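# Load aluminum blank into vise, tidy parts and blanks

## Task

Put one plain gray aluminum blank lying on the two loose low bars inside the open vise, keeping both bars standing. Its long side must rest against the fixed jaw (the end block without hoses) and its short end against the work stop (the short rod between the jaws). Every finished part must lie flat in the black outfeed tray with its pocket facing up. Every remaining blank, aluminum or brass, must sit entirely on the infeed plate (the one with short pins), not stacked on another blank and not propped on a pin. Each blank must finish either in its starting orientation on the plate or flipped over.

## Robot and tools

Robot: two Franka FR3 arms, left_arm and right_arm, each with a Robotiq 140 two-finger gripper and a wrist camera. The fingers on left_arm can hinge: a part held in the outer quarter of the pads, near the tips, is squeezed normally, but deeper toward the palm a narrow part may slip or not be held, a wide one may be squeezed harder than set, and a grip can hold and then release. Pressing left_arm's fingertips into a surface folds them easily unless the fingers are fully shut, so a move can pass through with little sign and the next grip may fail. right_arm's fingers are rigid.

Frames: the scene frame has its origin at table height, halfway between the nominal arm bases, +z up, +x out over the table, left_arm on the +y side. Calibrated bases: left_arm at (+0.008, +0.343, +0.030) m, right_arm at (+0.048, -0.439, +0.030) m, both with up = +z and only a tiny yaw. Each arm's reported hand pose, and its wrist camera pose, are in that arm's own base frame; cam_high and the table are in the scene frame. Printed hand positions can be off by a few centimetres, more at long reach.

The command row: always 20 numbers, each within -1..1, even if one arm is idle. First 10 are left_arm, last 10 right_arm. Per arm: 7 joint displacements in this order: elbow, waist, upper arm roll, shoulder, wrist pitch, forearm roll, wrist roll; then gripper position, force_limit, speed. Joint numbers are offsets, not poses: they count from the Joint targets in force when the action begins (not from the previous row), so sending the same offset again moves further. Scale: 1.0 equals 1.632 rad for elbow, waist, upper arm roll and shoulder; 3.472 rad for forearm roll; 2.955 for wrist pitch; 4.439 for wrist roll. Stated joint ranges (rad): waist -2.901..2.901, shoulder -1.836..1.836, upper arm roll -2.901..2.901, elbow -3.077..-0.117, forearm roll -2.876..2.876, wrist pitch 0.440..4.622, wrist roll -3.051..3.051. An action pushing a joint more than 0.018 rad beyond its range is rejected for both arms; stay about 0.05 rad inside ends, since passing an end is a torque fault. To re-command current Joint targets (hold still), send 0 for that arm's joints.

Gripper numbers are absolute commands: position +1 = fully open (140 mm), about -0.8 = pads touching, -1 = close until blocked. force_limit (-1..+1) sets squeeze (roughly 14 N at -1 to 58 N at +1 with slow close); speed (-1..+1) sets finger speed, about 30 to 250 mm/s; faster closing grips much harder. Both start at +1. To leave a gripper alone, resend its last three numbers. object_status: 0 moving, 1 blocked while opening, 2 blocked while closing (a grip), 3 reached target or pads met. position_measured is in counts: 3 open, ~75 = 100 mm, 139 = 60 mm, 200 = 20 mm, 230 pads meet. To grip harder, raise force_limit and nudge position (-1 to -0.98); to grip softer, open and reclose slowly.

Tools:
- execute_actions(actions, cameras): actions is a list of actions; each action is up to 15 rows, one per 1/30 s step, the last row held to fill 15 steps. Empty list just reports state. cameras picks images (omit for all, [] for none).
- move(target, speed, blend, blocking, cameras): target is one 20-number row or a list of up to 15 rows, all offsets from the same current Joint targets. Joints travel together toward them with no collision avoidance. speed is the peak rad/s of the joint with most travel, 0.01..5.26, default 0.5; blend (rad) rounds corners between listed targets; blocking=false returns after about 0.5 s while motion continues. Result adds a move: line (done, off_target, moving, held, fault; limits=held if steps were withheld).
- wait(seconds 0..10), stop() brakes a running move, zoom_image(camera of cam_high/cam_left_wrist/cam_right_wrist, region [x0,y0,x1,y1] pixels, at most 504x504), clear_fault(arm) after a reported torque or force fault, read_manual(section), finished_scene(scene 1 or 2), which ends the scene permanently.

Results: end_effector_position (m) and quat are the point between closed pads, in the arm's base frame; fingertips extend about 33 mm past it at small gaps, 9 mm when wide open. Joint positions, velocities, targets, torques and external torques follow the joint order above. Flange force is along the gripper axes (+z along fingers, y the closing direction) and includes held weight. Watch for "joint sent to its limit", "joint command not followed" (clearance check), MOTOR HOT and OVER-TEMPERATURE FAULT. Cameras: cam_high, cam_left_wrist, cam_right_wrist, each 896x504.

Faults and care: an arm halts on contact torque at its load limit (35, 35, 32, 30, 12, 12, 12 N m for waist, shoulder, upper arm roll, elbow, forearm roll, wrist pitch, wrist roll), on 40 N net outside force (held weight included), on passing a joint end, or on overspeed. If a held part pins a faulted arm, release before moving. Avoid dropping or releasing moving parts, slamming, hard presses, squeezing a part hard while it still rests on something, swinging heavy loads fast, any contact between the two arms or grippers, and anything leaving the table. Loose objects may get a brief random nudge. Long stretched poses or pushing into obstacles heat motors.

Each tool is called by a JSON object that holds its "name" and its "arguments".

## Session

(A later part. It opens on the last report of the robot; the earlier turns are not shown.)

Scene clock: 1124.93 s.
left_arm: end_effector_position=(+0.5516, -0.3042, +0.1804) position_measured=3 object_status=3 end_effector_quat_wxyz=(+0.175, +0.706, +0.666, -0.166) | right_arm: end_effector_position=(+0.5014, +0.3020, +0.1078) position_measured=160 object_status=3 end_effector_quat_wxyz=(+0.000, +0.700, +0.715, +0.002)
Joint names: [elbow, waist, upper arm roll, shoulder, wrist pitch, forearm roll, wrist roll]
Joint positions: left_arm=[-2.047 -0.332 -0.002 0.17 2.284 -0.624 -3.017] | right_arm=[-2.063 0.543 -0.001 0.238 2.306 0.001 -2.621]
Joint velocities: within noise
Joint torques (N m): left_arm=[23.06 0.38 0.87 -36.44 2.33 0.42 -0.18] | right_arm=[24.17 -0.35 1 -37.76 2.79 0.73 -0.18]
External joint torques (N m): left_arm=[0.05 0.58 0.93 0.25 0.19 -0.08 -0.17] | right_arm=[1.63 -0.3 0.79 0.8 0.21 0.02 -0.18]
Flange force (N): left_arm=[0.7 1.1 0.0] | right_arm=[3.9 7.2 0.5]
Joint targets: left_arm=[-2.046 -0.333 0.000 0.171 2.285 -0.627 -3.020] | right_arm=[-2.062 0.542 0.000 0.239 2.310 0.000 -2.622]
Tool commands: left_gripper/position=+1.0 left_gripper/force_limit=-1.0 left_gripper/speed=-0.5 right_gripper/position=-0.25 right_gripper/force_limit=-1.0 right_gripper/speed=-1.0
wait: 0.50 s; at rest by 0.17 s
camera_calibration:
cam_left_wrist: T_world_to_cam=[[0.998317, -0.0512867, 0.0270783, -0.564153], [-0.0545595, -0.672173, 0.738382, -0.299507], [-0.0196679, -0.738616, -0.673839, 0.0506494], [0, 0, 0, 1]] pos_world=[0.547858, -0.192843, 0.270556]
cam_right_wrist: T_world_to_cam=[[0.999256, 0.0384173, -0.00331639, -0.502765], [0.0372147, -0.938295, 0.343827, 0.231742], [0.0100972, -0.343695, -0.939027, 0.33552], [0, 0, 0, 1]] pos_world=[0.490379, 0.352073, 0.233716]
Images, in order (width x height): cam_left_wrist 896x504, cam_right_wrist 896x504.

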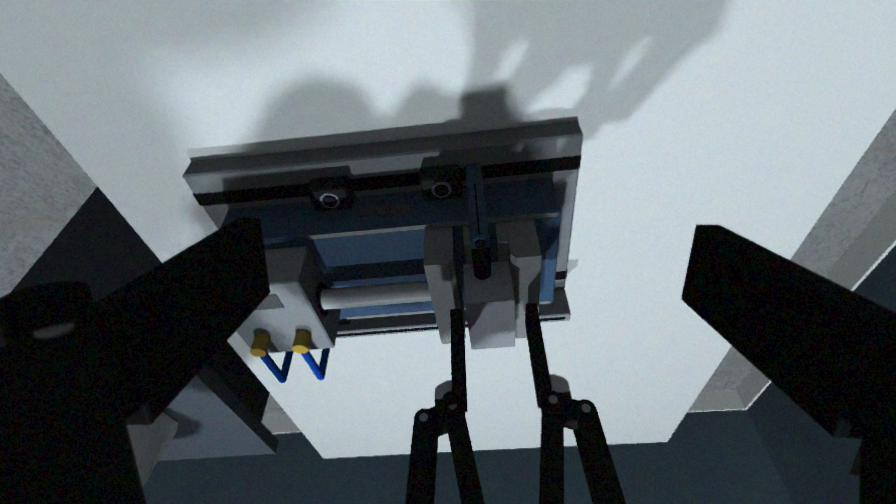

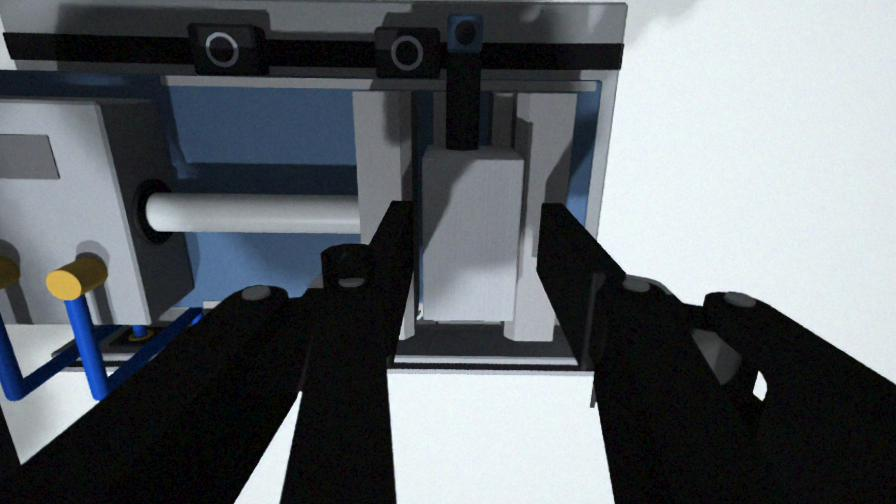

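{"name": "move", "arguments": {"target": [0,0,0,0,0,0,0,1,-1,-0.5,0.028263,0,0,-0.041567,-0.038566,0,0,-0.25,-1,-1], "speed": 0.06, "cameras": ["cam_right_wrist", "cam_left_wrist"]}}

{"name": "zoom_image", "arguments": {"camera": "cam_left_wrist", "region": [430, 210, 550, 350]}}

{"name": "zoom_image", "arguments": {"camera": "cam_right_wrist", "region": [360, 60, 580, 280]}}

Scene clock: 1133.23 s.
left_arm: end_effector_position=(+0.5516, -0.3042, +0.1804) position_measured=3 object_status=3 end_effector_quat_wxyz=(+0.175, +0.706, +0.666, -0.166) | right_arm: end_effector_position=(+0.5036, +0.3035, +0.1575) position_measured=160 object_status=3 end_effector_quat_wxyz=(+0.001, +0.700, +0.715, +0.006)
Joint names: [elbow, waist, upper arm roll, shoulder, wrist pitch, forearm roll, wrist roll]
Joint positions: left_arm=[-2.047 -0.332 -0.002 0.17 2.284 -0.624 -3.017] | right_arm=[-2.017 0.543 -0.001 0.172 2.201 0.001 -2.621]
Joint velocities: left_arm=[within noise] | right_arm=[-0.001 0 0 0 -0.005 0.001 0.001]
Joint torques (N m): left_arm=[23.09 0.39 0.92 -36.42 2.31 0.42 -0.18] | right_arm=[25.2 -0.32 0.98 -37.16 2.3 0.81 -0.06]
External joint torques (N m): left_arm=[0.09 0.51 0.91 0.25 0.17 -0.09 -0.17] | right_arm=[1.66 -0.27 0.85 0.25 -0.3 0.04 -0.06]
Flange force (N): left_arm=[0.6 1.2 0.0] | right_arm=[3.9 6.4 -2.1]
Joint targets: left_arm=[-2.046 -0.333 0.000 0.171 2.285 -0.627 -3.020] | right_arm=[-2.016 0.542 0.000 0.171 2.196 0.000 -2.622]
move: done
camera_calibration:
cam_left_wrist: T_world_to_cam=[[0.998317, -0.0512867, 0.0270783, -0.564153], [-0.0545595, -0.672173, 0.738382, -0.299507], [-0.0196679, -0.738616, -0.673839, 0.0506494], [0, 0, 0, 1]] pos_world=[0.547858, -0.192843, 0.270556]
cam_right_wrist: T_world_to_cam=[[0.999255, 0.0384774, 0.00296441, -0.505878], [0.0351716, -0.939629, 0.340383, 0.21789], [0.0158825, -0.340025, -0.940282, 0.378793], [0, 0, 0, 1]] pos_world=[0.491821, 0.353, 0.283506]
Images, in order (width x height): cam_left_wrist 896x504, cam_right_wrist 896x504.

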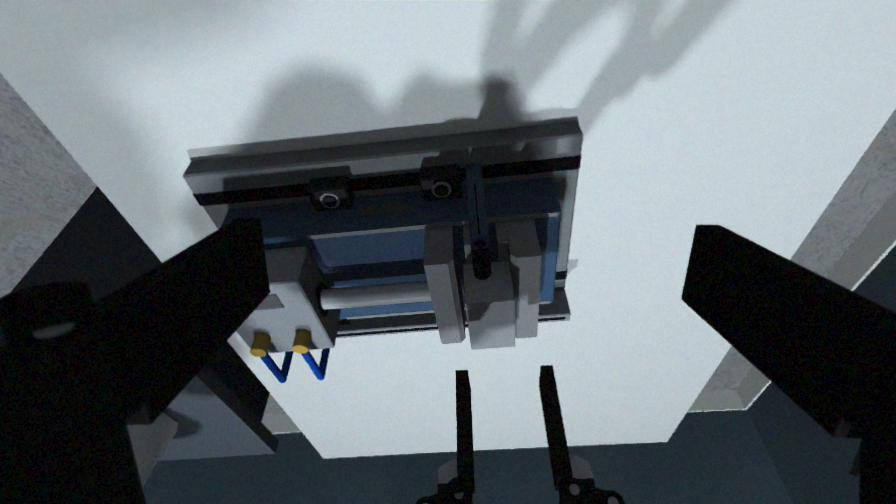

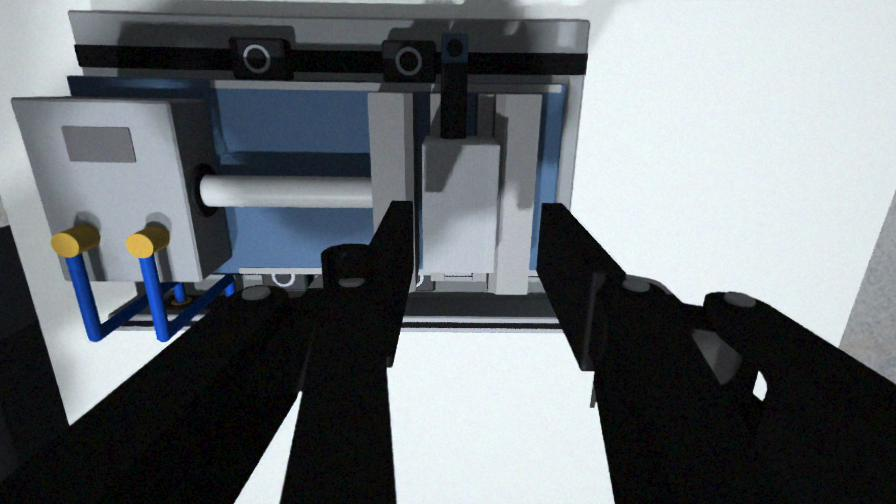

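Scaled by 3.600 from the camera's 896x504 image, which has a finer 1280x720 frame.

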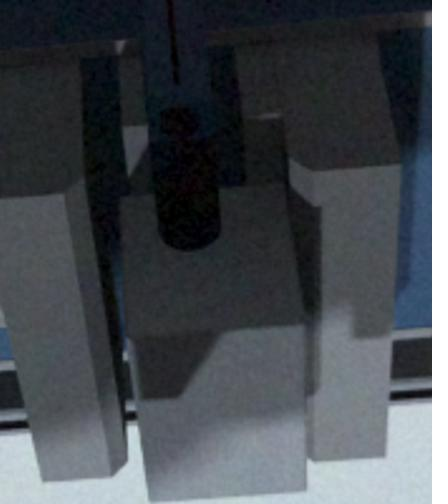

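Scaled by 2.291 from the camera's 896x504 image, which has a finer 1280x720 frame.

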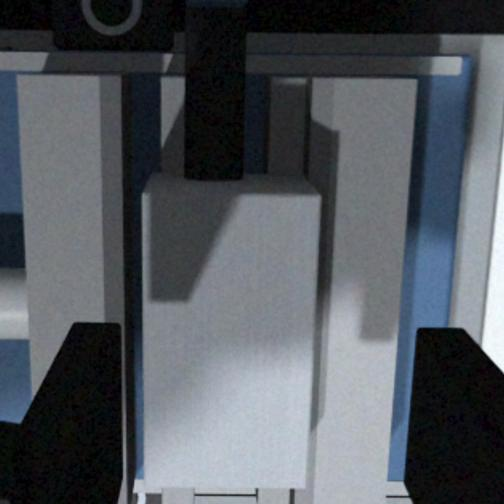

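{"name": "move", "arguments": {"target": [0,0,0,0,0,0,0,1,-1,-0.5,0.007705,-0.033805,0,0.032822,0.013871,0,-0.012428,-0.25,-1,-1], "speed": 0.15, "cameras": ["cam_right_wrist", "cam_left_wrist"]}}

{"name": "zoom_image", "arguments": {"camera": "cam_right_wrist", "region": [360, 30, 520, 200]}}

{"name": "zoom_image", "arguments": {"camera": "cam_right_wrist", "region": [400, 60, 480, 140]}}

Scene clock: 1163.90 s.
left_arm: end_effector_position=(+0.5516, -0.3042, +0.1805) position_measured=3 object_status=3 end_effector_quat_wxyz=(+0.175, +0.706, +0.666, -0.166) | right_arm: end_effector_position=(+0.5250, +0.2786, +0.1353) position_measured=160 object_status=3 end_effector_quat_wxyz=(+0.000, +0.701, +0.713, +0.002)
Joint names: [elbow, waist, upper arm roll, shoulder, wrist pitch, forearm roll, wrist roll]
Joint positions: left_arm=[-2.047 -0.332 -0.002 0.17 2.284 -0.624 -3.017] | right_arm=[-2.005 0.488 -0.001 0.224 2.233 0.001 -2.673]
Joint velocities: left_arm=[within noise] | right_arm=[0.001 -0.001 -0.001 -0.001 -0.001 -0.001 -0.007]
Joint torques (N m): left_arm=[23.06 0.32 0.85 -36.41 2.32 0.43 -0.16] | right_arm=[24.97 -0.54 0.94 -38.06 2.75 0.76 -0.31]
External joint torques (N m): left_arm=[0.17 0.49 0.89 0.12 0.2 -0.08 -0.15] | right_arm=[1.77 -0.46 0.78 0.71 0.18 0.01 -0.31]
Flange force (N): left_arm=[0.5 1.1 -0.2] | right_arm=[3.5 8.0 -0.3]
Joint targets: left_arm=[-2.046 -0.333 0.000 0.171 2.285 -0.627 -3.020] | right_arm=[-2.003 0.487 0.000 0.224 2.237 0.000 -2.678]
move: done
camera_calibration:
cam_left_wrist: T_world_to_cam=[[0.998317, -0.0512867, 0.0270783, -0.564153], [-0.0545595, -0.672173, 0.738382, -0.299507], [-0.0196679, -0.738616, -0.673839, 0.0506494], [0, 0, 0, 1]] pos_world=[0.547858, -0.192843, 0.270556]
cam_right_wrist: T_world_to_cam=[[0.999369, 0.0353438, -0.00360417, -0.524624], [0.0344259, -0.938334, 0.344013, 0.200966], [0.00877681, -0.34392, -0.938958, 0.353735], [0, 0, 0, 1]] pos_world=[0.51427, 0.328772, 0.261116]
Images, in order (width x height): cam_left_wrist 896x504, cam_right_wrist 896x504.

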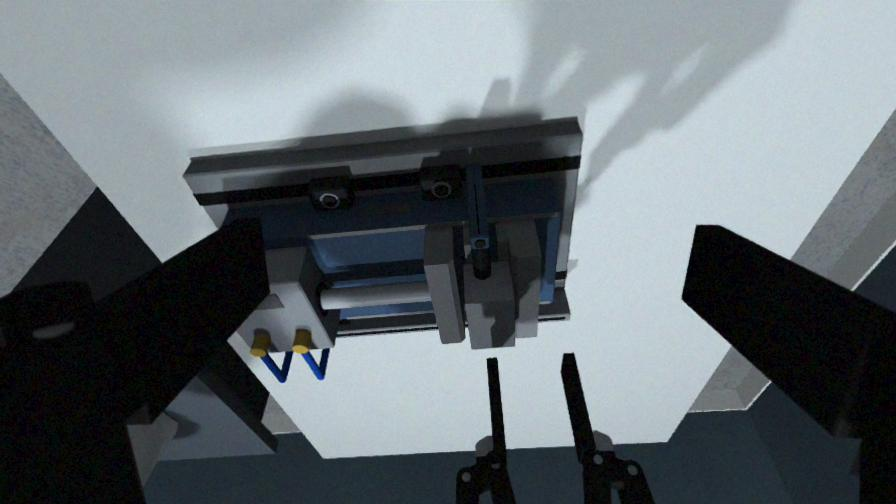

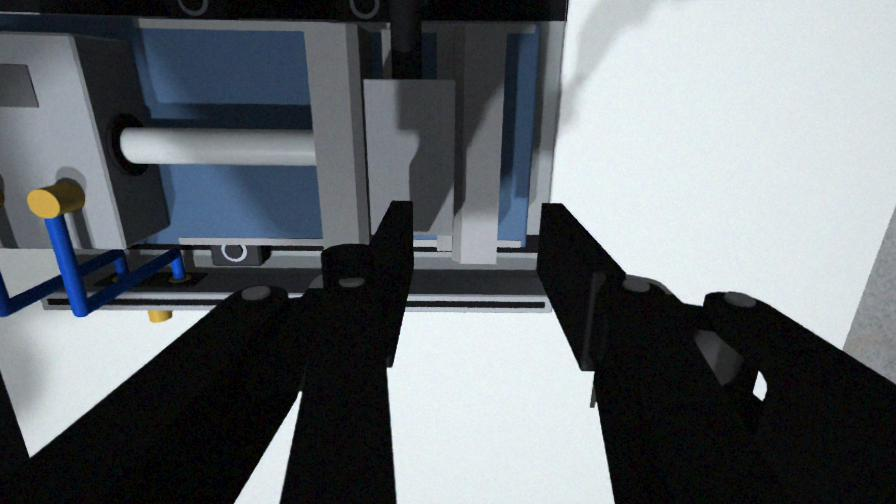

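Scaled by 2.965 from the camera's 896x504 image, which has a finer 1280x720 frame.

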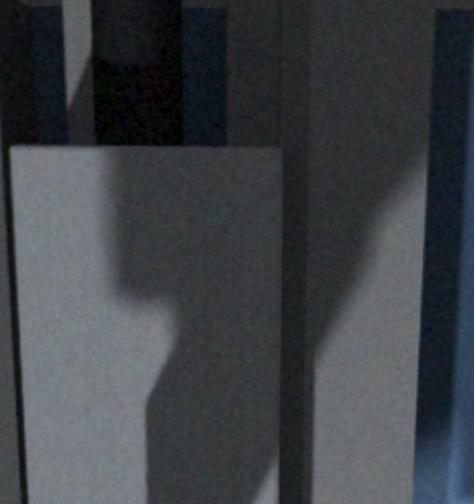

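Scaled by 6.300 from the camera's 896x504 image, which has a finer 1280x720 frame.

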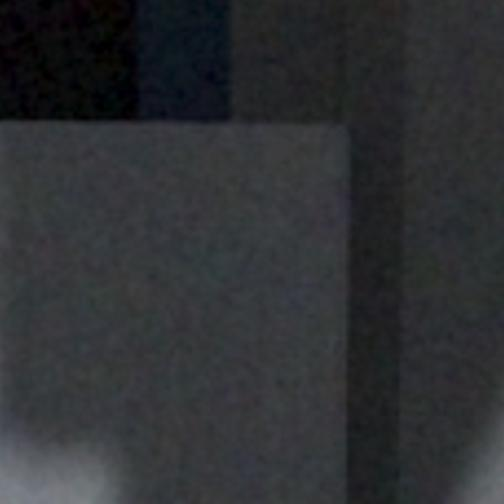

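{"name": "zoom_image", "arguments": {"camera": "cam_right_wrist", "region": [430, 70, 500, 150]}}

{"name": "zoom_image", "arguments": {"camera": "cam_right_wrist", "region": [430, 150, 500, 270]}}

{"name": "zoom_image", "arguments": {"camera": "cam_right_wrist", "region": [380, 40, 450, 110]}}

Scaled by 6.300 from the camera's 896x504 image, which has a finer 1280x720 frame.

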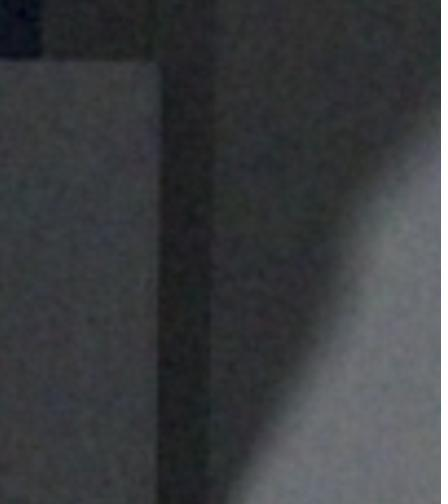

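Scaled by 4.200 from the camera's 896x504 image, which has a finer 1280x720 frame.

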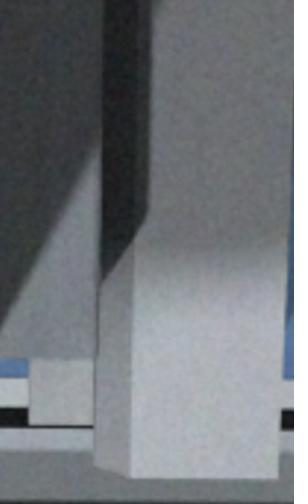

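Scaled by 7.200 from the camera's 896x504 image, which has a finer 1280x720 frame.

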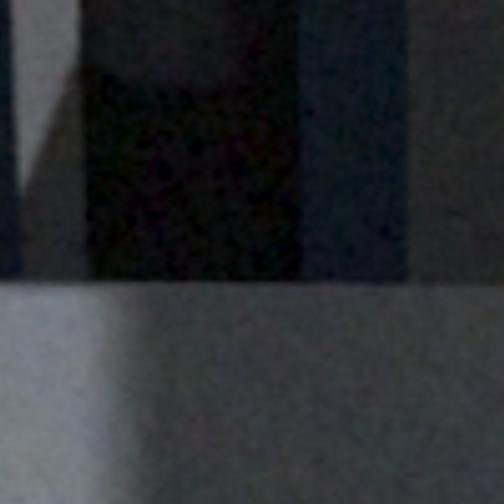

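{"name": "move", "arguments": {"target": [0,0,0,0,0,0,0,1,-1,-0.5,-0.085765,-0.014056,0,-0.061344,0.013487,0,-0.005168,-1,-1,-1], "speed": 0.2, "cameras": ["cam_right_wrist"]}}

{"name": "zoom_image", "arguments": {"camera": "cam_right_wrist", "region": [380, 20, 560, 240]}}

Scene clock: 1216.50 s.
left_arm: end_effector_position=(+0.5516, -0.3042, +0.1805) position_measured=3 object_status=3 end_effector_quat_wxyz=(+0.175, +0.706, +0.666, -0.166) | right_arm: end_effector_position=(+0.4994, +0.2507, +0.1350) position_measured=230 object_status=3 end_effector_quat_wxyz=(+0.001, +0.700, +0.714, +0.003)
Joint names: [elbow, waist, upper arm roll, shoulder, wrist pitch, forearm roll, wrist roll]
Joint positions: left_arm=[-2.047 -0.332 -0.002 0.17 2.284 -0.624 -3.017] | right_arm=[-2.142 0.466 -0.001 0.126 2.273 0.001 -2.697]
Joint velocities: within noise
Joint torques (N m): left_arm=[23.04 0.34 0.84 -36.43 2.3 0.42 -0.18] | right_arm=[23.86 -0.83 0.88 -35.21 2.78 0.77 -0.27]
External joint torques (N m): left_arm=[0.14 0.44 0.81 0.12 0.18 -0.08 -0.17] | right_arm=[1.02 -0.86 0.72 -0.07 0.21 0.04 -0.27]
Flange force (N): left_arm=[0.4 1.0 -0.1] | right_arm=[0.7 3.4 -0.5]
Joint targets: left_arm=[-2.046 -0.333 0.000 0.171 2.285 -0.627 -3.020] | right_arm=[-2.143 0.464 0.000 0.124 2.277 0.000 -2.701]
move: done
camera_calibration:
cam_right_wrist: T_world_to_cam=[[0.999314, 0.0369479, -0.00268054, -0.498458], [0.0356172, -0.938384, 0.343754, 0.175156], [0.0101856, -0.343613, -0.939056, 0.34339], [0, 0, 0, 1]] pos_world=[0.48838, 0.300774, 0.260915]
Images, in order (width x height): cam_right_wrist 896x504.

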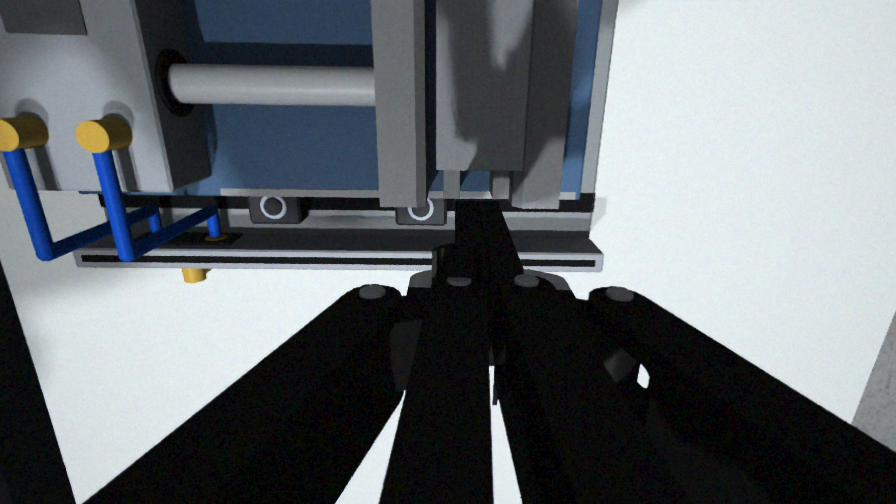

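Scaled by 2.291 from the camera's 896x504 image, which has a finer 1280x720 frame.

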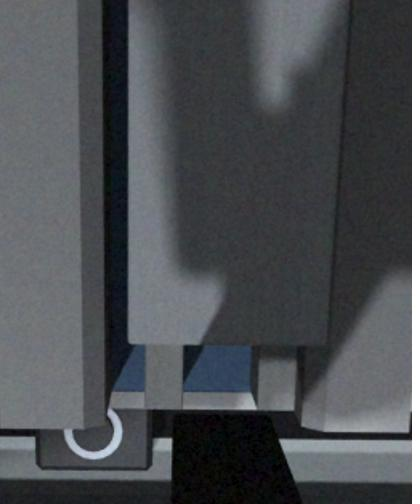

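{"name": "move", "arguments": {"target": [0,0,0,0,0,0,0,1,-1,-0.5,-0.018943,0,0,0.037087,0.030945,0,0,-1,-1,-1], "speed": 0.06, "cameras": ["cam_right_wrist", "cam_left_wrist"]}}

{"name": "zoom_image", "arguments": {"camera": "cam_right_wrist", "region": [380, 60, 560, 240]}}

{"name": "zoom_image", "arguments": {"camera": "cam_left_wrist", "region": [430, 210, 550, 370]}}

Scene clock: 1227.63 s.
left_arm: end_effector_position=(+0.5516, -0.3042, +0.1805) position_measured=3 object_status=3 end_effector_quat_wxyz=(+0.175, +0.706, +0.666, -0.166) | right_arm: end_effector_position=(+0.4996, +0.2508, +0.0975) position_measured=230 object_status=3 end_effector_quat_wxyz=(+0.001, +0.700, +0.714, +0.004)
Joint names: [elbow, waist, upper arm roll, shoulder, wrist pitch, forearm roll, wrist roll]
Joint positions: left_arm=[-2.047 -0.332 -0.001 0.17 2.284 -0.624 -3.017] | right_arm=[-2.173 0.465 -0.001 0.184 2.364 0.001 -2.698]
Joint velocities: left_arm=[within noise] | right_arm=[-0.001 0 -0.001 -0.001 0.004 0.001 0]
Joint torques (N m): left_arm=[23.1 0.37 0.84 -36.43 2.31 0.42 -0.19] | right_arm=[23.08 -0.75 0.9 -35.27 2.79 0.67 -0.21]
External joint torques (N m): left_arm=[0.15 0.64 0.96 0.12 0.19 -0.08 -0.18] | right_arm=[1.24 -0.82 0.65 0.82 0.24 0 -0.21]
Flange force (N): left_arm=[0.7 1.1 -0.3] | right_arm=[2.0 6.2 1.2]
Joint targets: left_arm=[-2.046 -0.333 0.000 0.171 2.285 -0.627 -3.020] | right_arm=[-2.174 0.464 0.000 0.185 2.369 0.000 -2.701]
move: done
camera_calibration:
cam_left_wrist: T_world_to_cam=[[0.998317, -0.0512867, 0.0270783, -0.564153], [-0.0545595, -0.672173, 0.738382, -0.299507], [-0.0196679, -0.738616, -0.673839, 0.0506494], [0, 0, 0, 1]] pos_world=[0.547858, -0.192843, 0.270556]
cam_right_wrist: T_world_to_cam=[[0.999298, 0.0374585, -0.000925067, -0.499106], [0.0355015, -0.938616, 0.343133, 0.188223], [0.011985, -0.342925, -0.939286, 0.307106], [0, 0, 0, 1]] pos_world=[0.488393, 0.300679, 0.223413]
Images, in order (width x height): cam_left_wrist 896x504, cam_right_wrist 896x504.

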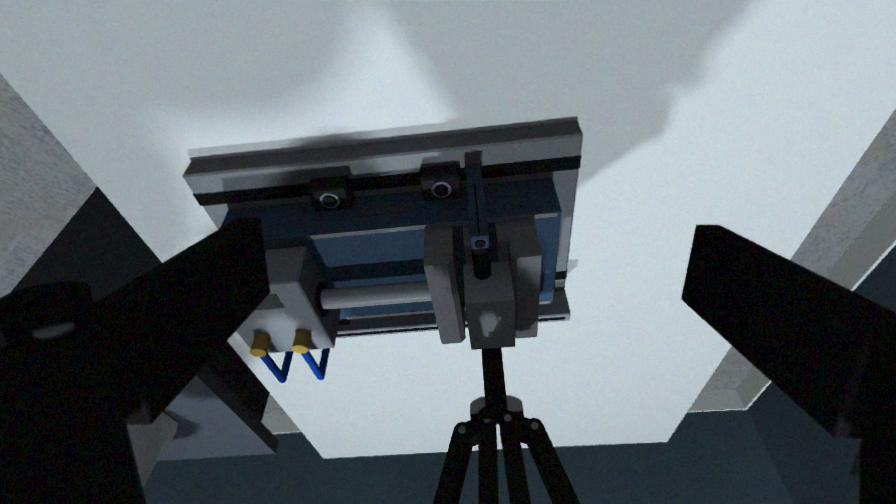

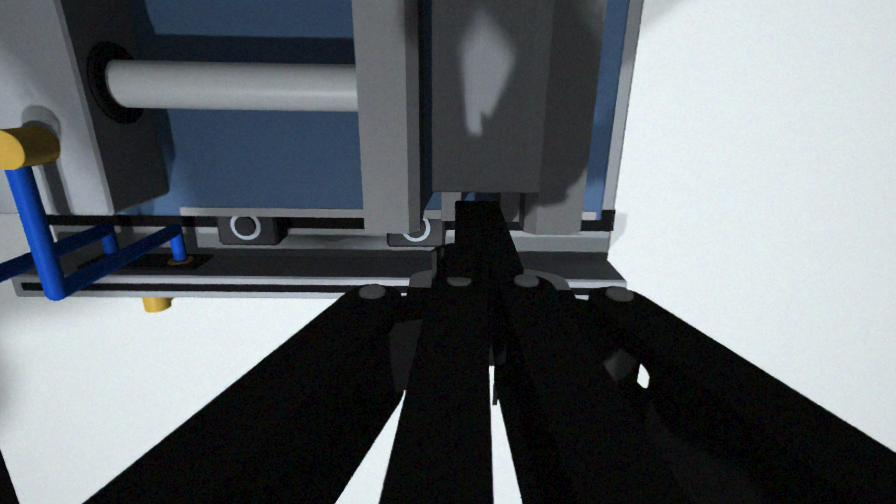

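Scaled by 2.800 from the camera's 896x504 image, which has a finer 1280x720 frame.

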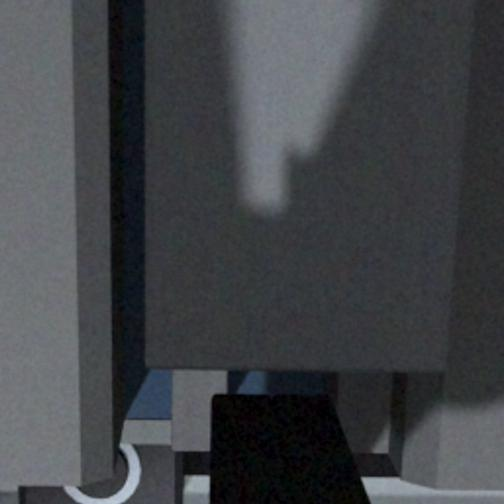

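Scaled by 3.150 from the camera's 896x504 image, which has a finer 1280x720 frame.

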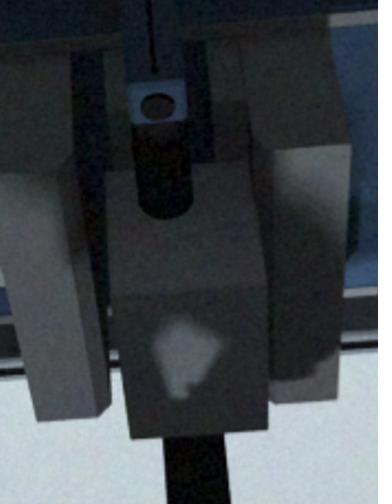

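{"name": "move", "arguments": {"target": [0,0,0,0,0,0,0,1,-1,-0.5,0.0043593,0.0044594,0,0.0030604,-0.0007174,0,0.0016395,-1,-1,-1], "speed": 0.03, "cameras": ["cam_right_wrist"]}}

{"name": "move", "arguments": {"target": [0,0,0,0,0,0,0,1,-1,-0.5,0.00096874,0.00099098,0,0.00068009,-0.00015942,0,0.00036434,-1,-1,-1], "speed": 0.03, "cameras": []}}

Scene clock: 1231.93 s.
left_arm: end_effector_position=(+0.5516, -0.3042, +0.1805) position_measured=3 object_status=3 end_effector_quat_wxyz=(+0.175, +0.706, +0.666, -0.166) | right_arm: end_effector_position=(+0.4998, +0.2534, +0.0967) position_measured=230 object_status=3 end_effector_quat_wxyz=(+0.001, +0.699, +0.715, +0.004)
Joint names: [elbow, waist, upper arm roll, shoulder, wrist pitch, forearm roll, wrist roll]
Joint positions: left_arm=[-2.047 -0.332 -0.001 0.17 2.284 -0.624 -3.017] | right_arm=[-2.169 0.469 -0.001 0.188 2.365 0.001 -2.697]
Joint velocities: within noise
Joint torques (N m): left_arm=[23.04 0.36 0.87 -36.47 2.32 0.42 -0.16] | right_arm=[23.77 0.03 0.95 -35.27 2.52 0.7 -0.03]
External joint torques (N m): left_arm=[0.04 0.45 0.83 0.26 0.18 -0.08 -0.15] | right_arm=[1.89 0.29 1 0.97 -0.04 0.03 -0.03]
Flange force (N): left_arm=[0.6 1.0 0.1] | right_arm=[5.0 8.2 0.4]
Joint targets: left_arm=[-2.046 -0.333 0.000 0.171 2.285 -0.627 -3.020] | right_arm=[-2.167 0.471 0.000 0.190 2.367 0.000 -2.693]
move: done
camera_calibration:
cam_right_wrist: T_world_to_cam=[[0.999164, 0.0408831, -0.0005476, -0.500272], [0.0385912, -0.938556, 0.342962, 0.18945], [0.0135074, -0.342696, -0.939349, 0.306447], [0, 0, 0, 1]] pos_world=[0.488404, 0.30328, 0.222613]
Images, in order (width x height): cam_right_wrist 896x504.

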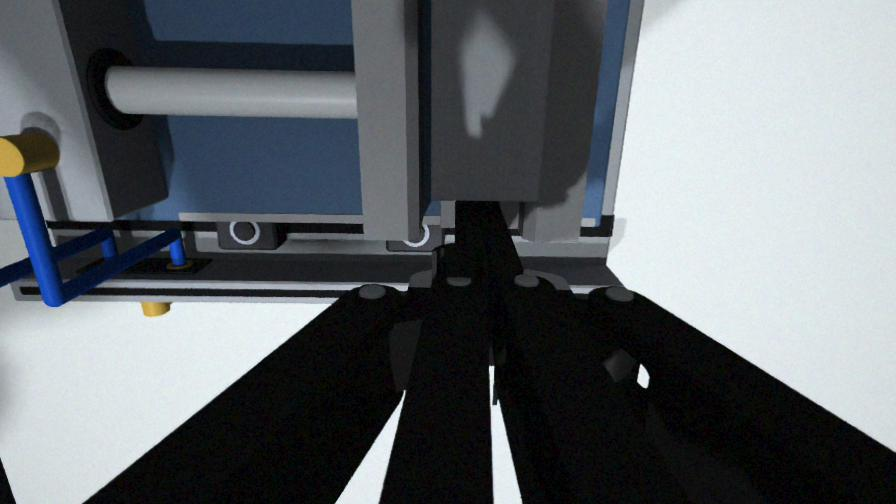

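Scene clock: 1232.63 s.
left_arm: end_effector_position=(+0.5516, -0.3042, +0.1805) position_measured=3 object_status=3 end_effector_quat_wxyz=(+0.175, +0.706, +0.666, -0.166) | right_arm: end_effector_position=(+0.5000, +0.2544, +0.0968) position_measured=230 object_status=3 end_effector_quat_wxyz=(+0.001, +0.699, +0.715, +0.004)
Joint names: [elbow, waist, upper arm roll, shoulder, wrist pitch, forearm roll, wrist roll]
Joint positions: left_arm=[-2.047 -0.332 -0.001 0.17 2.284 -0.624 -3.017] | right_arm=[-2.167 0.471 -0.001 0.189 2.365 0.001 -2.695]
Joint velocities: within noise
Joint torques (N m): left_arm=[23.05 0.35 0.82 -36.43 2.32 0.41 -0.2] | right_arm=[23.64 0.15 0.94 -35.16 2.54 0.7 0.06]
External joint torques (N m): left_arm=[0.14 0.53 0.86 0.07 0.19 -0.1 -0.19] | right_arm=[1.67 0.14 0.73 1.28 -0.04 0.03 0.06]
Flange force (N): left_arm=[0.5 0.9 -0.3] | right_arm=[4.8 8.3 1.1]
Joint targets: left_arm=[-2.046 -0.333 0.000 0.171 2.285 -0.627 -3.020] | right_arm=[-2.165 0.473 0.000 0.191 2.366 0.000 -2.692]
move: done
No camera images: "cameras" was empty.

{"name": "move", "arguments": {"target": [0,0,0,0,0,0,0,1,-1,-0.5,0.00096874,0.00099098,0,0.00068009,-0.00015942,0,0.00036434,-1,-1,-1], "speed": 0.03, "cameras": []}}

{"name": "move", "arguments": {"target": [0,0,0,0,0,0,0,1,-1,-0.5,0.00048437,0.00049549,0,0.00034005,-0.00007971,0,0.00018217,-1,-1,-1], "speed": 0.03, "cameras": []}}

{"name": "move", "arguments": {"target": [0,0,0,0,0,0,0,1,-1,-0.5,0.00048437,0.00049549,0,0.00034005,-0.00007971,0,0.00018217,-1,-1,-1], "speed": 0.03, "cameras": ["cam_right_wrist", "cam_left_wrist"]}}

{"name": "zoom_image", "arguments": {"camera": "cam_right_wrist", "region": [380, 60, 560, 240]}}

{"name": "zoom_image", "arguments": {"camera": "cam_left_wrist", "region": [430, 210, 550, 370]}}

Scene clock: 1237.70 s.
left_arm: end_effector_position=(+0.5516, -0.3042, +0.1805) position_measured=3 object_status=3 end_effector_quat_wxyz=(+0.175, +0.706, +0.666, -0.166) | right_arm: end_effector_position=(+0.5001, +0.2555, +0.0968) position_measured=230 object_status=3 end_effector_quat_wxyz=(+0.001, +0.699, +0.715, +0.004)
Joint names: [elbow, waist, upper arm roll, shoulder, wrist pitch, forearm roll, wrist roll]
Joint positions: left_arm=[-2.047 -0.332 -0.001 0.17 2.284 -0.624 -3.017] | right_arm=[-2.166 0.473 -0.001 0.19 2.365 0.001 -2.694]
Joint velocities: within noise
Joint torques (N m): left_arm=[23.08 0.35 0.84 -36.43 2.32 0.43 -0.19] | right_arm=[23.94 0.11 0.89 -35.25 2.52 0.69 0.14]
External joint torques (N m): left_arm=[0.2 0.56 0.91 0.11 0.2 -0.07 -0.18] | right_arm=[1.83 0.15 0.73 1.45 -0.09 0.02 0.14]
Flange force (N): left_arm=[0.5 1.2 -0.3] | right_arm=[5.4 9.2 1.1]
Joint targets: left_arm=[-2.046 -0.333 0.000 0.171 2.285 -0.627 -3.020] | right_arm=[-2.164 0.474 0.000 0.192 2.366 0.000 -2.690]
move: done
No camera images: "cameras" was empty.

Scene clock: 1238.40 s.
left_arm: end_effector_position=(+0.5516, -0.3042, +0.1805) position_measured=3 object_status=3 end_effector_quat_wxyz=(+0.175, +0.706, +0.666, -0.166) | right_arm: end_effector_position=(+0.5001, +0.2561, +0.0968) position_measured=230 object_status=3 end_effector_quat_wxyz=(+0.001, +0.699, +0.715, +0.004)
Joint names: [elbow, waist, upper arm roll, shoulder, wrist pitch, forearm roll, wrist roll]
Joint positions: left_arm=[-2.047 -0.332 -0.001 0.17 2.284 -0.624 -3.017] | right_arm=[-2.165 0.474 -0.001 0.191 2.365 0.001 -2.693]
Joint velocities: within noise
Joint torques (N m): left_arm=[23.04 0.31 0.87 -36.48 2.32 0.42 -0.23] | right_arm=[23.75 0.13 0.9 -35.26 2.51 0.7 0.06]
External joint torques (N m): left_arm=[0.13 0.57 0.99 0.05 0.2 -0.08 -0.22] | right_arm=[1.86 0.12 0.7 1.07 -0.06 0.03 0.06]
Flange force (N): left_arm=[0.5 0.8 -0.4] | right_arm=[4.9 8.4 0.6]
Joint targets: left_arm=[-2.046 -0.333 0.000 0.171 2.285 -0.627 -3.020] | right_arm=[-2.163 0.475 0.000 0.193 2.365 0.000 -2.689]
move: done
No camera images: "cameras" was empty.

Scene clock: 1239.10 s.
left_arm: end_effector_position=(+0.5516, -0.3042, +0.1805) position_measured=3 object_status=3 end_effector_quat_wxyz=(+0.175, +0.706, +0.666, -0.166) | right_arm: end_effector_position=(+0.5002, +0.2566, +0.0969) position_measured=230 object_status=3 end_effector_quat_wxyz=(+0.001, +0.699, +0.715, +0.005)
Joint names: [elbow, waist, upper arm roll, shoulder, wrist pitch, forearm roll, wrist roll]
Joint positions: left_arm=[-2.047 -0.332 -0.001 0.17 2.284 -0.624 -3.017] | right_arm=[-2.164 0.474 -0.001 0.192 2.365 0.001 -2.692]
Joint velocities: within noise
Joint torques (N m): left_arm=[23.09 0.33 0.87 -36.47 2.3 0.42 -0.2] | right_arm=[23.75 0.17 0.93 -35.29 2.53 0.71 0.08]
External joint torques (N m): left_arm=[0.23 0.6 1 0 0.19 -0.08 -0.19] | right_arm=[1.72 0.29 0.84 1.25 -0.07 0.04 0.08]
Flange force (N): left_arm=[0.5 1.1 -0.5] | right_arm=[5.2 8.3 0.9]
Joint targets: left_arm=[-2.046 -0.333 0.000 0.171 2.285 -0.627 -3.020] | right_arm=[-2.162 0.476 0.000 0.193 2.365 0.000 -2.688]
move: done
camera_calibration:
cam_left_wrist: T_world_to_cam=[[0.998317, -0.0512867, 0.0270783, -0.564153], [-0.0545595, -0.672173, 0.738382, -0.299507], [-0.0196679, -0.738616, -0.673839, 0.0506494], [0, 0, 0, 1]] pos_world=[0.547858, -0.192843, 0.270556]
cam_right_wrist: T_world_to_cam=[[0.999179, 0.0404973, 0.00078677, -0.500794], [0.0377814, -0.938823, 0.342323, 0.192908], [0.0146018, -0.342012, -0.939582, 0.307002], [0, 0, 0, 1]] pos_world=[0.488612, 0.306385, 0.222811]
Images, in order (width x height): cam_left_wrist 896x504, cam_right_wrist 896x504.

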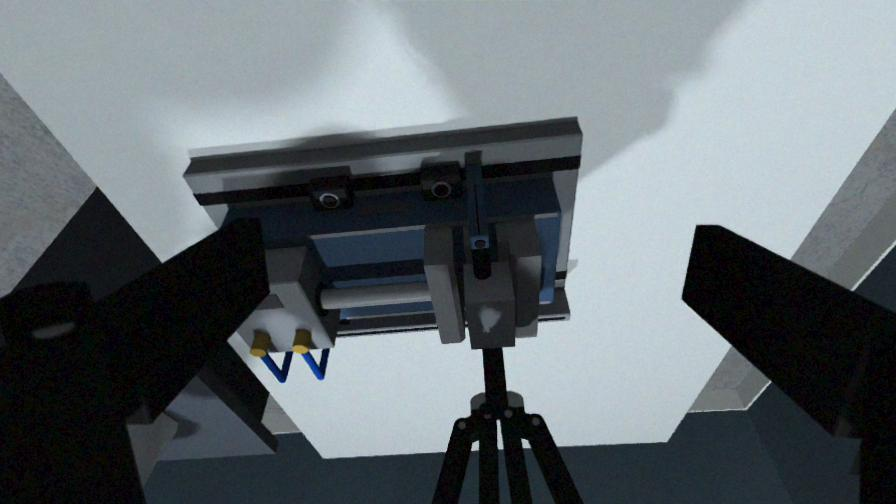

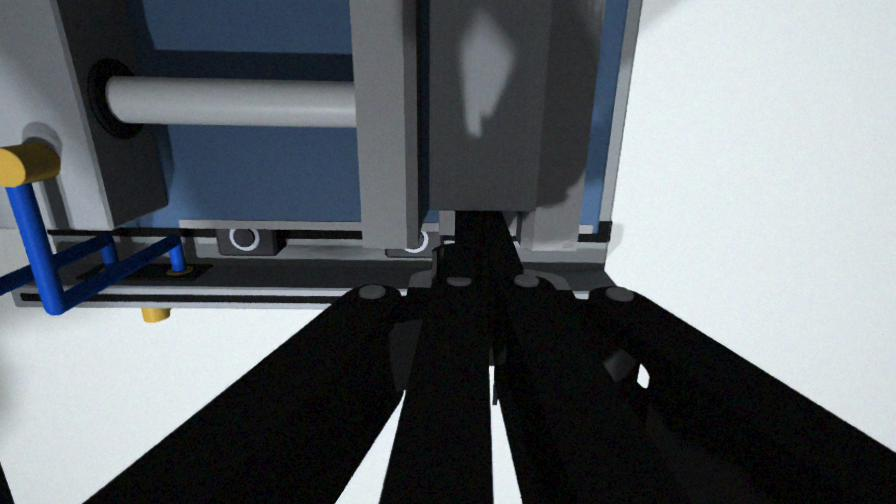

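Scaled by 2.800 from the camera's 896x504 image, which has a finer 1280x720 frame.

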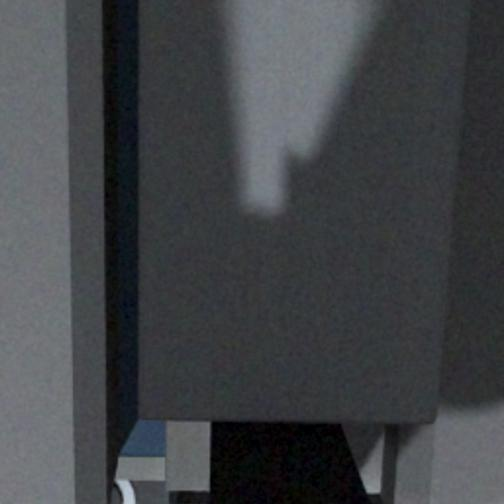

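Scaled by 3.150 from the camera's 896x504 image, which has a finer 1280x720 frame.

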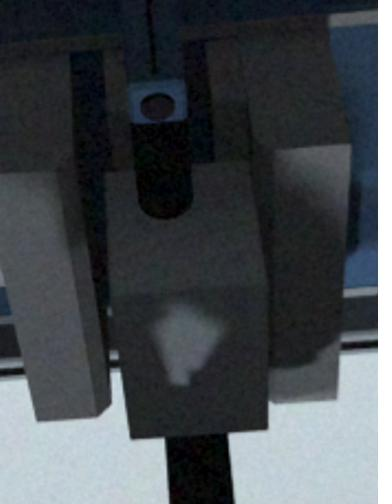

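{"name": "move", "arguments": {"target": [0,0,0,0,0,0,0,1,-1,-0.5,0.00048437,0.00049549,0,0.00034005,-0.00007971,0,0.00018217,-1,-1,-1], "speed": 0.03, "cameras": []}}

{"name": "move", "arguments": {"target": [0,0,0,0,0,0,0,1,-1,-0.5,0.00048437,0.00049549,0,0.00034005,-0.00007971,0,0.00018217,-1,-1,-1], "speed": 0.03, "cameras": []}}

{"name": "move", "arguments": {"target": [0,0,0,0,0,0,0,1,-1,-0.5,0.00048437,0.00049549,0,0.00034005,-0.00007971,0,0.00018217,-1,-1,-1], "speed": 0.03, "cameras": []}}

Scene clock: 1243.57 s.
left_arm: end_effector_position=(+0.5516, -0.3042, +0.1805) position_measured=3 object_status=3 end_effector_quat_wxyz=(+0.175, +0.706, +0.666, -0.166) | right_arm: end_effector_position=(+0.5002, +0.2571, +0.0969) position_measured=230 object_status=3 end_effector_quat_wxyz=(+0.001, +0.699, +0.715, +0.005)
Joint names: [elbow, waist, upper arm roll, shoulder, wrist pitch, forearm roll, wrist roll]
Joint positions: left_arm=[-2.047 -0.332 -0.001 0.17 2.284 -0.624 -3.017] | right_arm=[-2.163 0.475 -0.001 0.192 2.365 0.001 -2.691]
Joint velocities: within noise
Joint torques (N m): left_arm=[23.04 0.33 0.82 -36.44 2.33 0.43 -0.18] | right_arm=[23.68 0.13 0.88 -35.33 2.53 0.71 0.07]
External joint torques (N m): left_arm=[0.12 0.49 0.85 0.12 0.2 -0.08 -0.17] | right_arm=[1.77 0.17 0.72 1.06 -0.04 0.04 0.07]
Flange force (N): left_arm=[0.5 0.9 -0.1] | right_arm=[4.8 8.1 0.6]
Joint targets: left_arm=[-2.046 -0.333 0.000 0.171 2.285 -0.627 -3.020] | right_arm=[-2.161 0.477 0.000 0.194 2.365 0.000 -2.688]
move: done
No camera images: "cameras" was empty.

Scene clock: 1244.27 s.
left_arm: end_effector_position=(+0.5516, -0.3042, +0.1805) position_measured=3 object_status=3 end_effector_quat_wxyz=(+0.175, +0.706, +0.666, -0.166) | right_arm: end_effector_position=(+0.5003, +0.2577, +0.0969) position_measured=230 object_status=3 end_effector_quat_wxyz=(+0.001, +0.699, +0.715, +0.005)
Joint names: [elbow, waist, upper arm roll, shoulder, wrist pitch, forearm roll, wrist roll]
Joint positions: left_arm=[-2.047 -0.332 -0.001 0.17 2.284 -0.624 -3.017] | right_arm=[-2.162 0.476 -0.001 0.193 2.365 0.001 -2.69]
Joint velocities: within noise
Joint torques (N m): left_arm=[23.07 0.36 0.81 -36.47 2.3 0.45 -0.2] | right_arm=[23.79 0.13 0.92 -35.26 2.53 0.69 0.11]
External joint torques (N m): left_arm=[0.09 0.54 0.86 0.21 0.17 -0.06 -0.19] | right_arm=[1.73 0.33 0.91 1.35 -0.07 0.01 0.11]
Flange force (N): left_arm=[0.5 1.1 -0.1] | right_arm=[5.4 8.5 1.1]
Joint targets: left_arm=[-2.046 -0.333 0.000 0.171 2.285 -0.627 -3.020] | right_arm=[-2.161 0.478 0.000 0.194 2.365 0.000 -2.687]
move: done
No camera images: "cameras" was empty.

Scene clock: 1244.97 s.
left_arm: end_effector_position=(+0.5516, -0.3042, +0.1805) position_measured=3 object_status=3 end_effector_quat_wxyz=(+0.175, +0.706, +0.666, -0.166) | right_arm: end_effector_position=(+0.5003, +0.2582, +0.0969) position_measured=230 object_status=3 end_effector_quat_wxyz=(+0.001, +0.699, +0.715, +0.005)
Joint names: [elbow, waist, upper arm roll, shoulder, wrist pitch, forearm roll, wrist roll]
Joint positions: left_arm=[-2.047 -0.332 -0.001 0.17 2.284 -0.624 -3.017] | right_arm=[-2.162 0.477 -0.001 0.193 2.365 0.001 -2.689]
Joint velocities: within noise
Joint torques (N m): left_arm=[23.06 0.38 0.8 -36.4 2.3 0.42 -0.18] | right_arm=[23.74 0.15 0.95 -35.3 2.55 0.71 0.09]
External joint torques (N m): left_arm=[0.2 0.47 0.76 0.09 0.18 -0.08 -0.17] | right_arm=[1.77 0.25 0.84 1.18 -0.04 0.03 0.09]
Flange force (N): left_arm=[0.3 1.1 -0.2] | right_arm=[5.1 8.3 0.9]
Joint targets: left_arm=[-2.046 -0.333 0.000 0.171 2.285 -0.627 -3.020] | right_arm=[-2.160 0.478 0.000 0.195 2.364 0.000 -2.686]
move: done
No camera images: "cameras" was empty.

{"name": "move", "arguments": {"target": [0,0,0,0,0,0,0,1,-1,-0.5,0.00048437,0.00049549,0,0.00034005,-0.00007971,0,0.00018217,-1,-1,-1], "speed": 0.03, "cameras": ["cam_right_wrist", "cam_left_wrist"]}}

{"name": "zoom_image", "arguments": {"camera": "cam_right_wrist", "region": [420, 160, 560, 260]}}

{"name": "zoom_image", "arguments": {"camera": "cam_left_wrist", "region": [430, 210, 550, 370]}}

Scene clock: 1249.17 s.
left_arm: end_effector_position=(+0.5516, -0.3042, +0.1805) position_measured=3 object_status=3 end_effector_quat_wxyz=(+0.175, +0.706, +0.666, -0.166) | right_arm: end_effector_position=(+0.5004, +0.2583, +0.0969) position_measured=230 object_status=3 end_effector_quat_wxyz=(+0.001, +0.699, +0.715, +0.005)
Joint names: [elbow, waist, upper arm roll, shoulder, wrist pitch, forearm roll, wrist roll]
Joint positions: left_arm=[-2.047 -0.332 -0.001 0.17 2.284 -0.624 -3.017] | right_arm=[-2.161 0.477 -0.001 0.194 2.365 0.001 -2.689]
Joint velocities: within noise
Joint torques (N m): left_arm=[23.04 0.32 0.84 -36.42 2.3 0.43 -0.2] | right_arm=[24.04 0.72 1.77 -35.29 2.78 0.81 0.1]
External joint torques (N m): left_arm=[0.06 0.48 0.86 0.2 0.17 -0.08 -0.19] | right_arm=[2.13 0.75 1.59 1.17 0.22 0.13 0.09]
Flange force (N): left_arm=[0.5 1.0 -0.1] | right_arm=[6.5 8.7 1.2]
Joint targets: left_arm=[-2.046 -0.333 0.000 0.171 2.285 -0.627 -3.020] | right_arm=[-2.159 0.479 0.000 0.195 2.364 0.000 -2.685]
move: done
camera_calibration:
cam_left_wrist: T_world_to_cam=[[0.998319, -0.0512132, 0.0271458, -0.564161], [-0.0545599, -0.672177, 0.738378, -0.29958], [-0.0195679, -0.738618, -0.673841, 0.0506623], [0, 0, 0, 1]] pos_world=[0.547858, -0.192843, 0.270656]
cam_right_wrist: T_world_to_cam=[[0.999203, 0.0398786, 0.00144387, -0.501033], [0.0369798, -0.938957, 0.342042, 0.194994], [0.0149959, -0.341716, -0.939684, 0.30732], [0, 0, 0, 1]] pos_world=[0.488814, 0.308088, 0.22281]
Images, in order (width x height): cam_left_wrist 896x504, cam_right_wrist 896x504.

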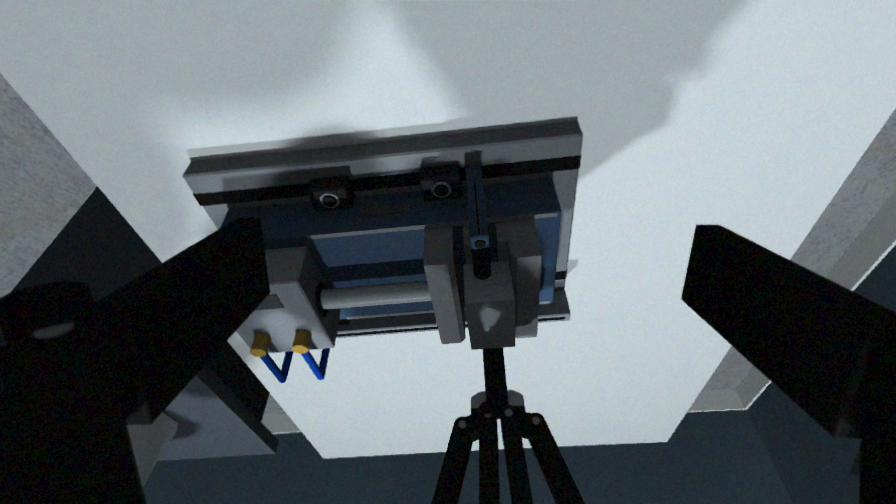

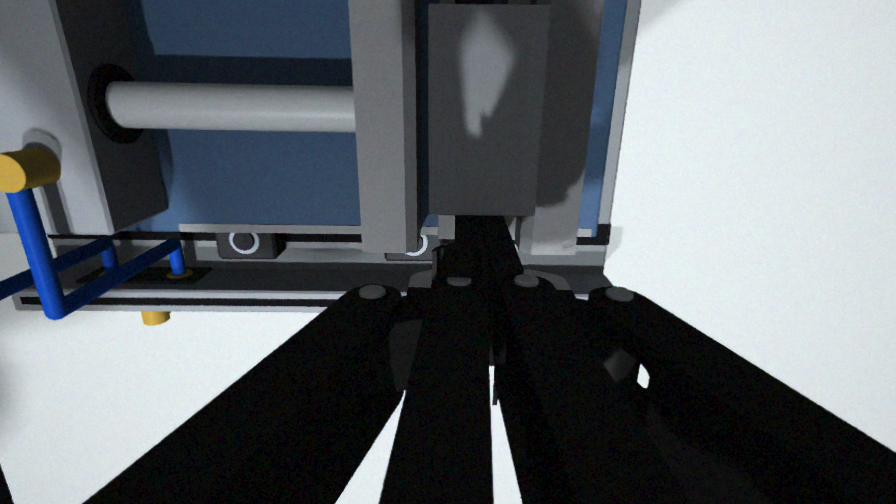

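Scaled by 3.600 from the camera's 896x504 image, which has a finer 1280x720 frame.

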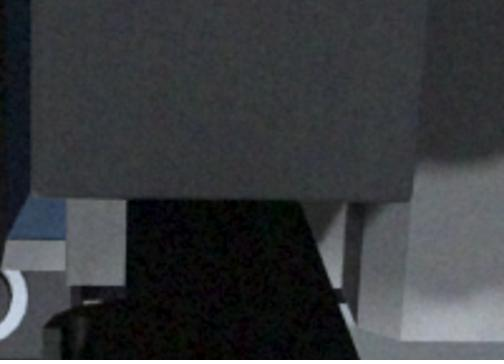

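Scaled by 3.150 from the camera's 896x504 image, which has a finer 1280x720 frame.

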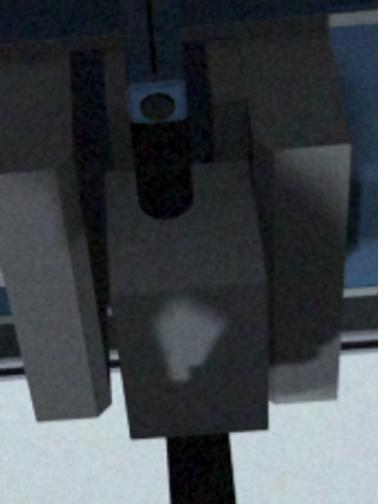

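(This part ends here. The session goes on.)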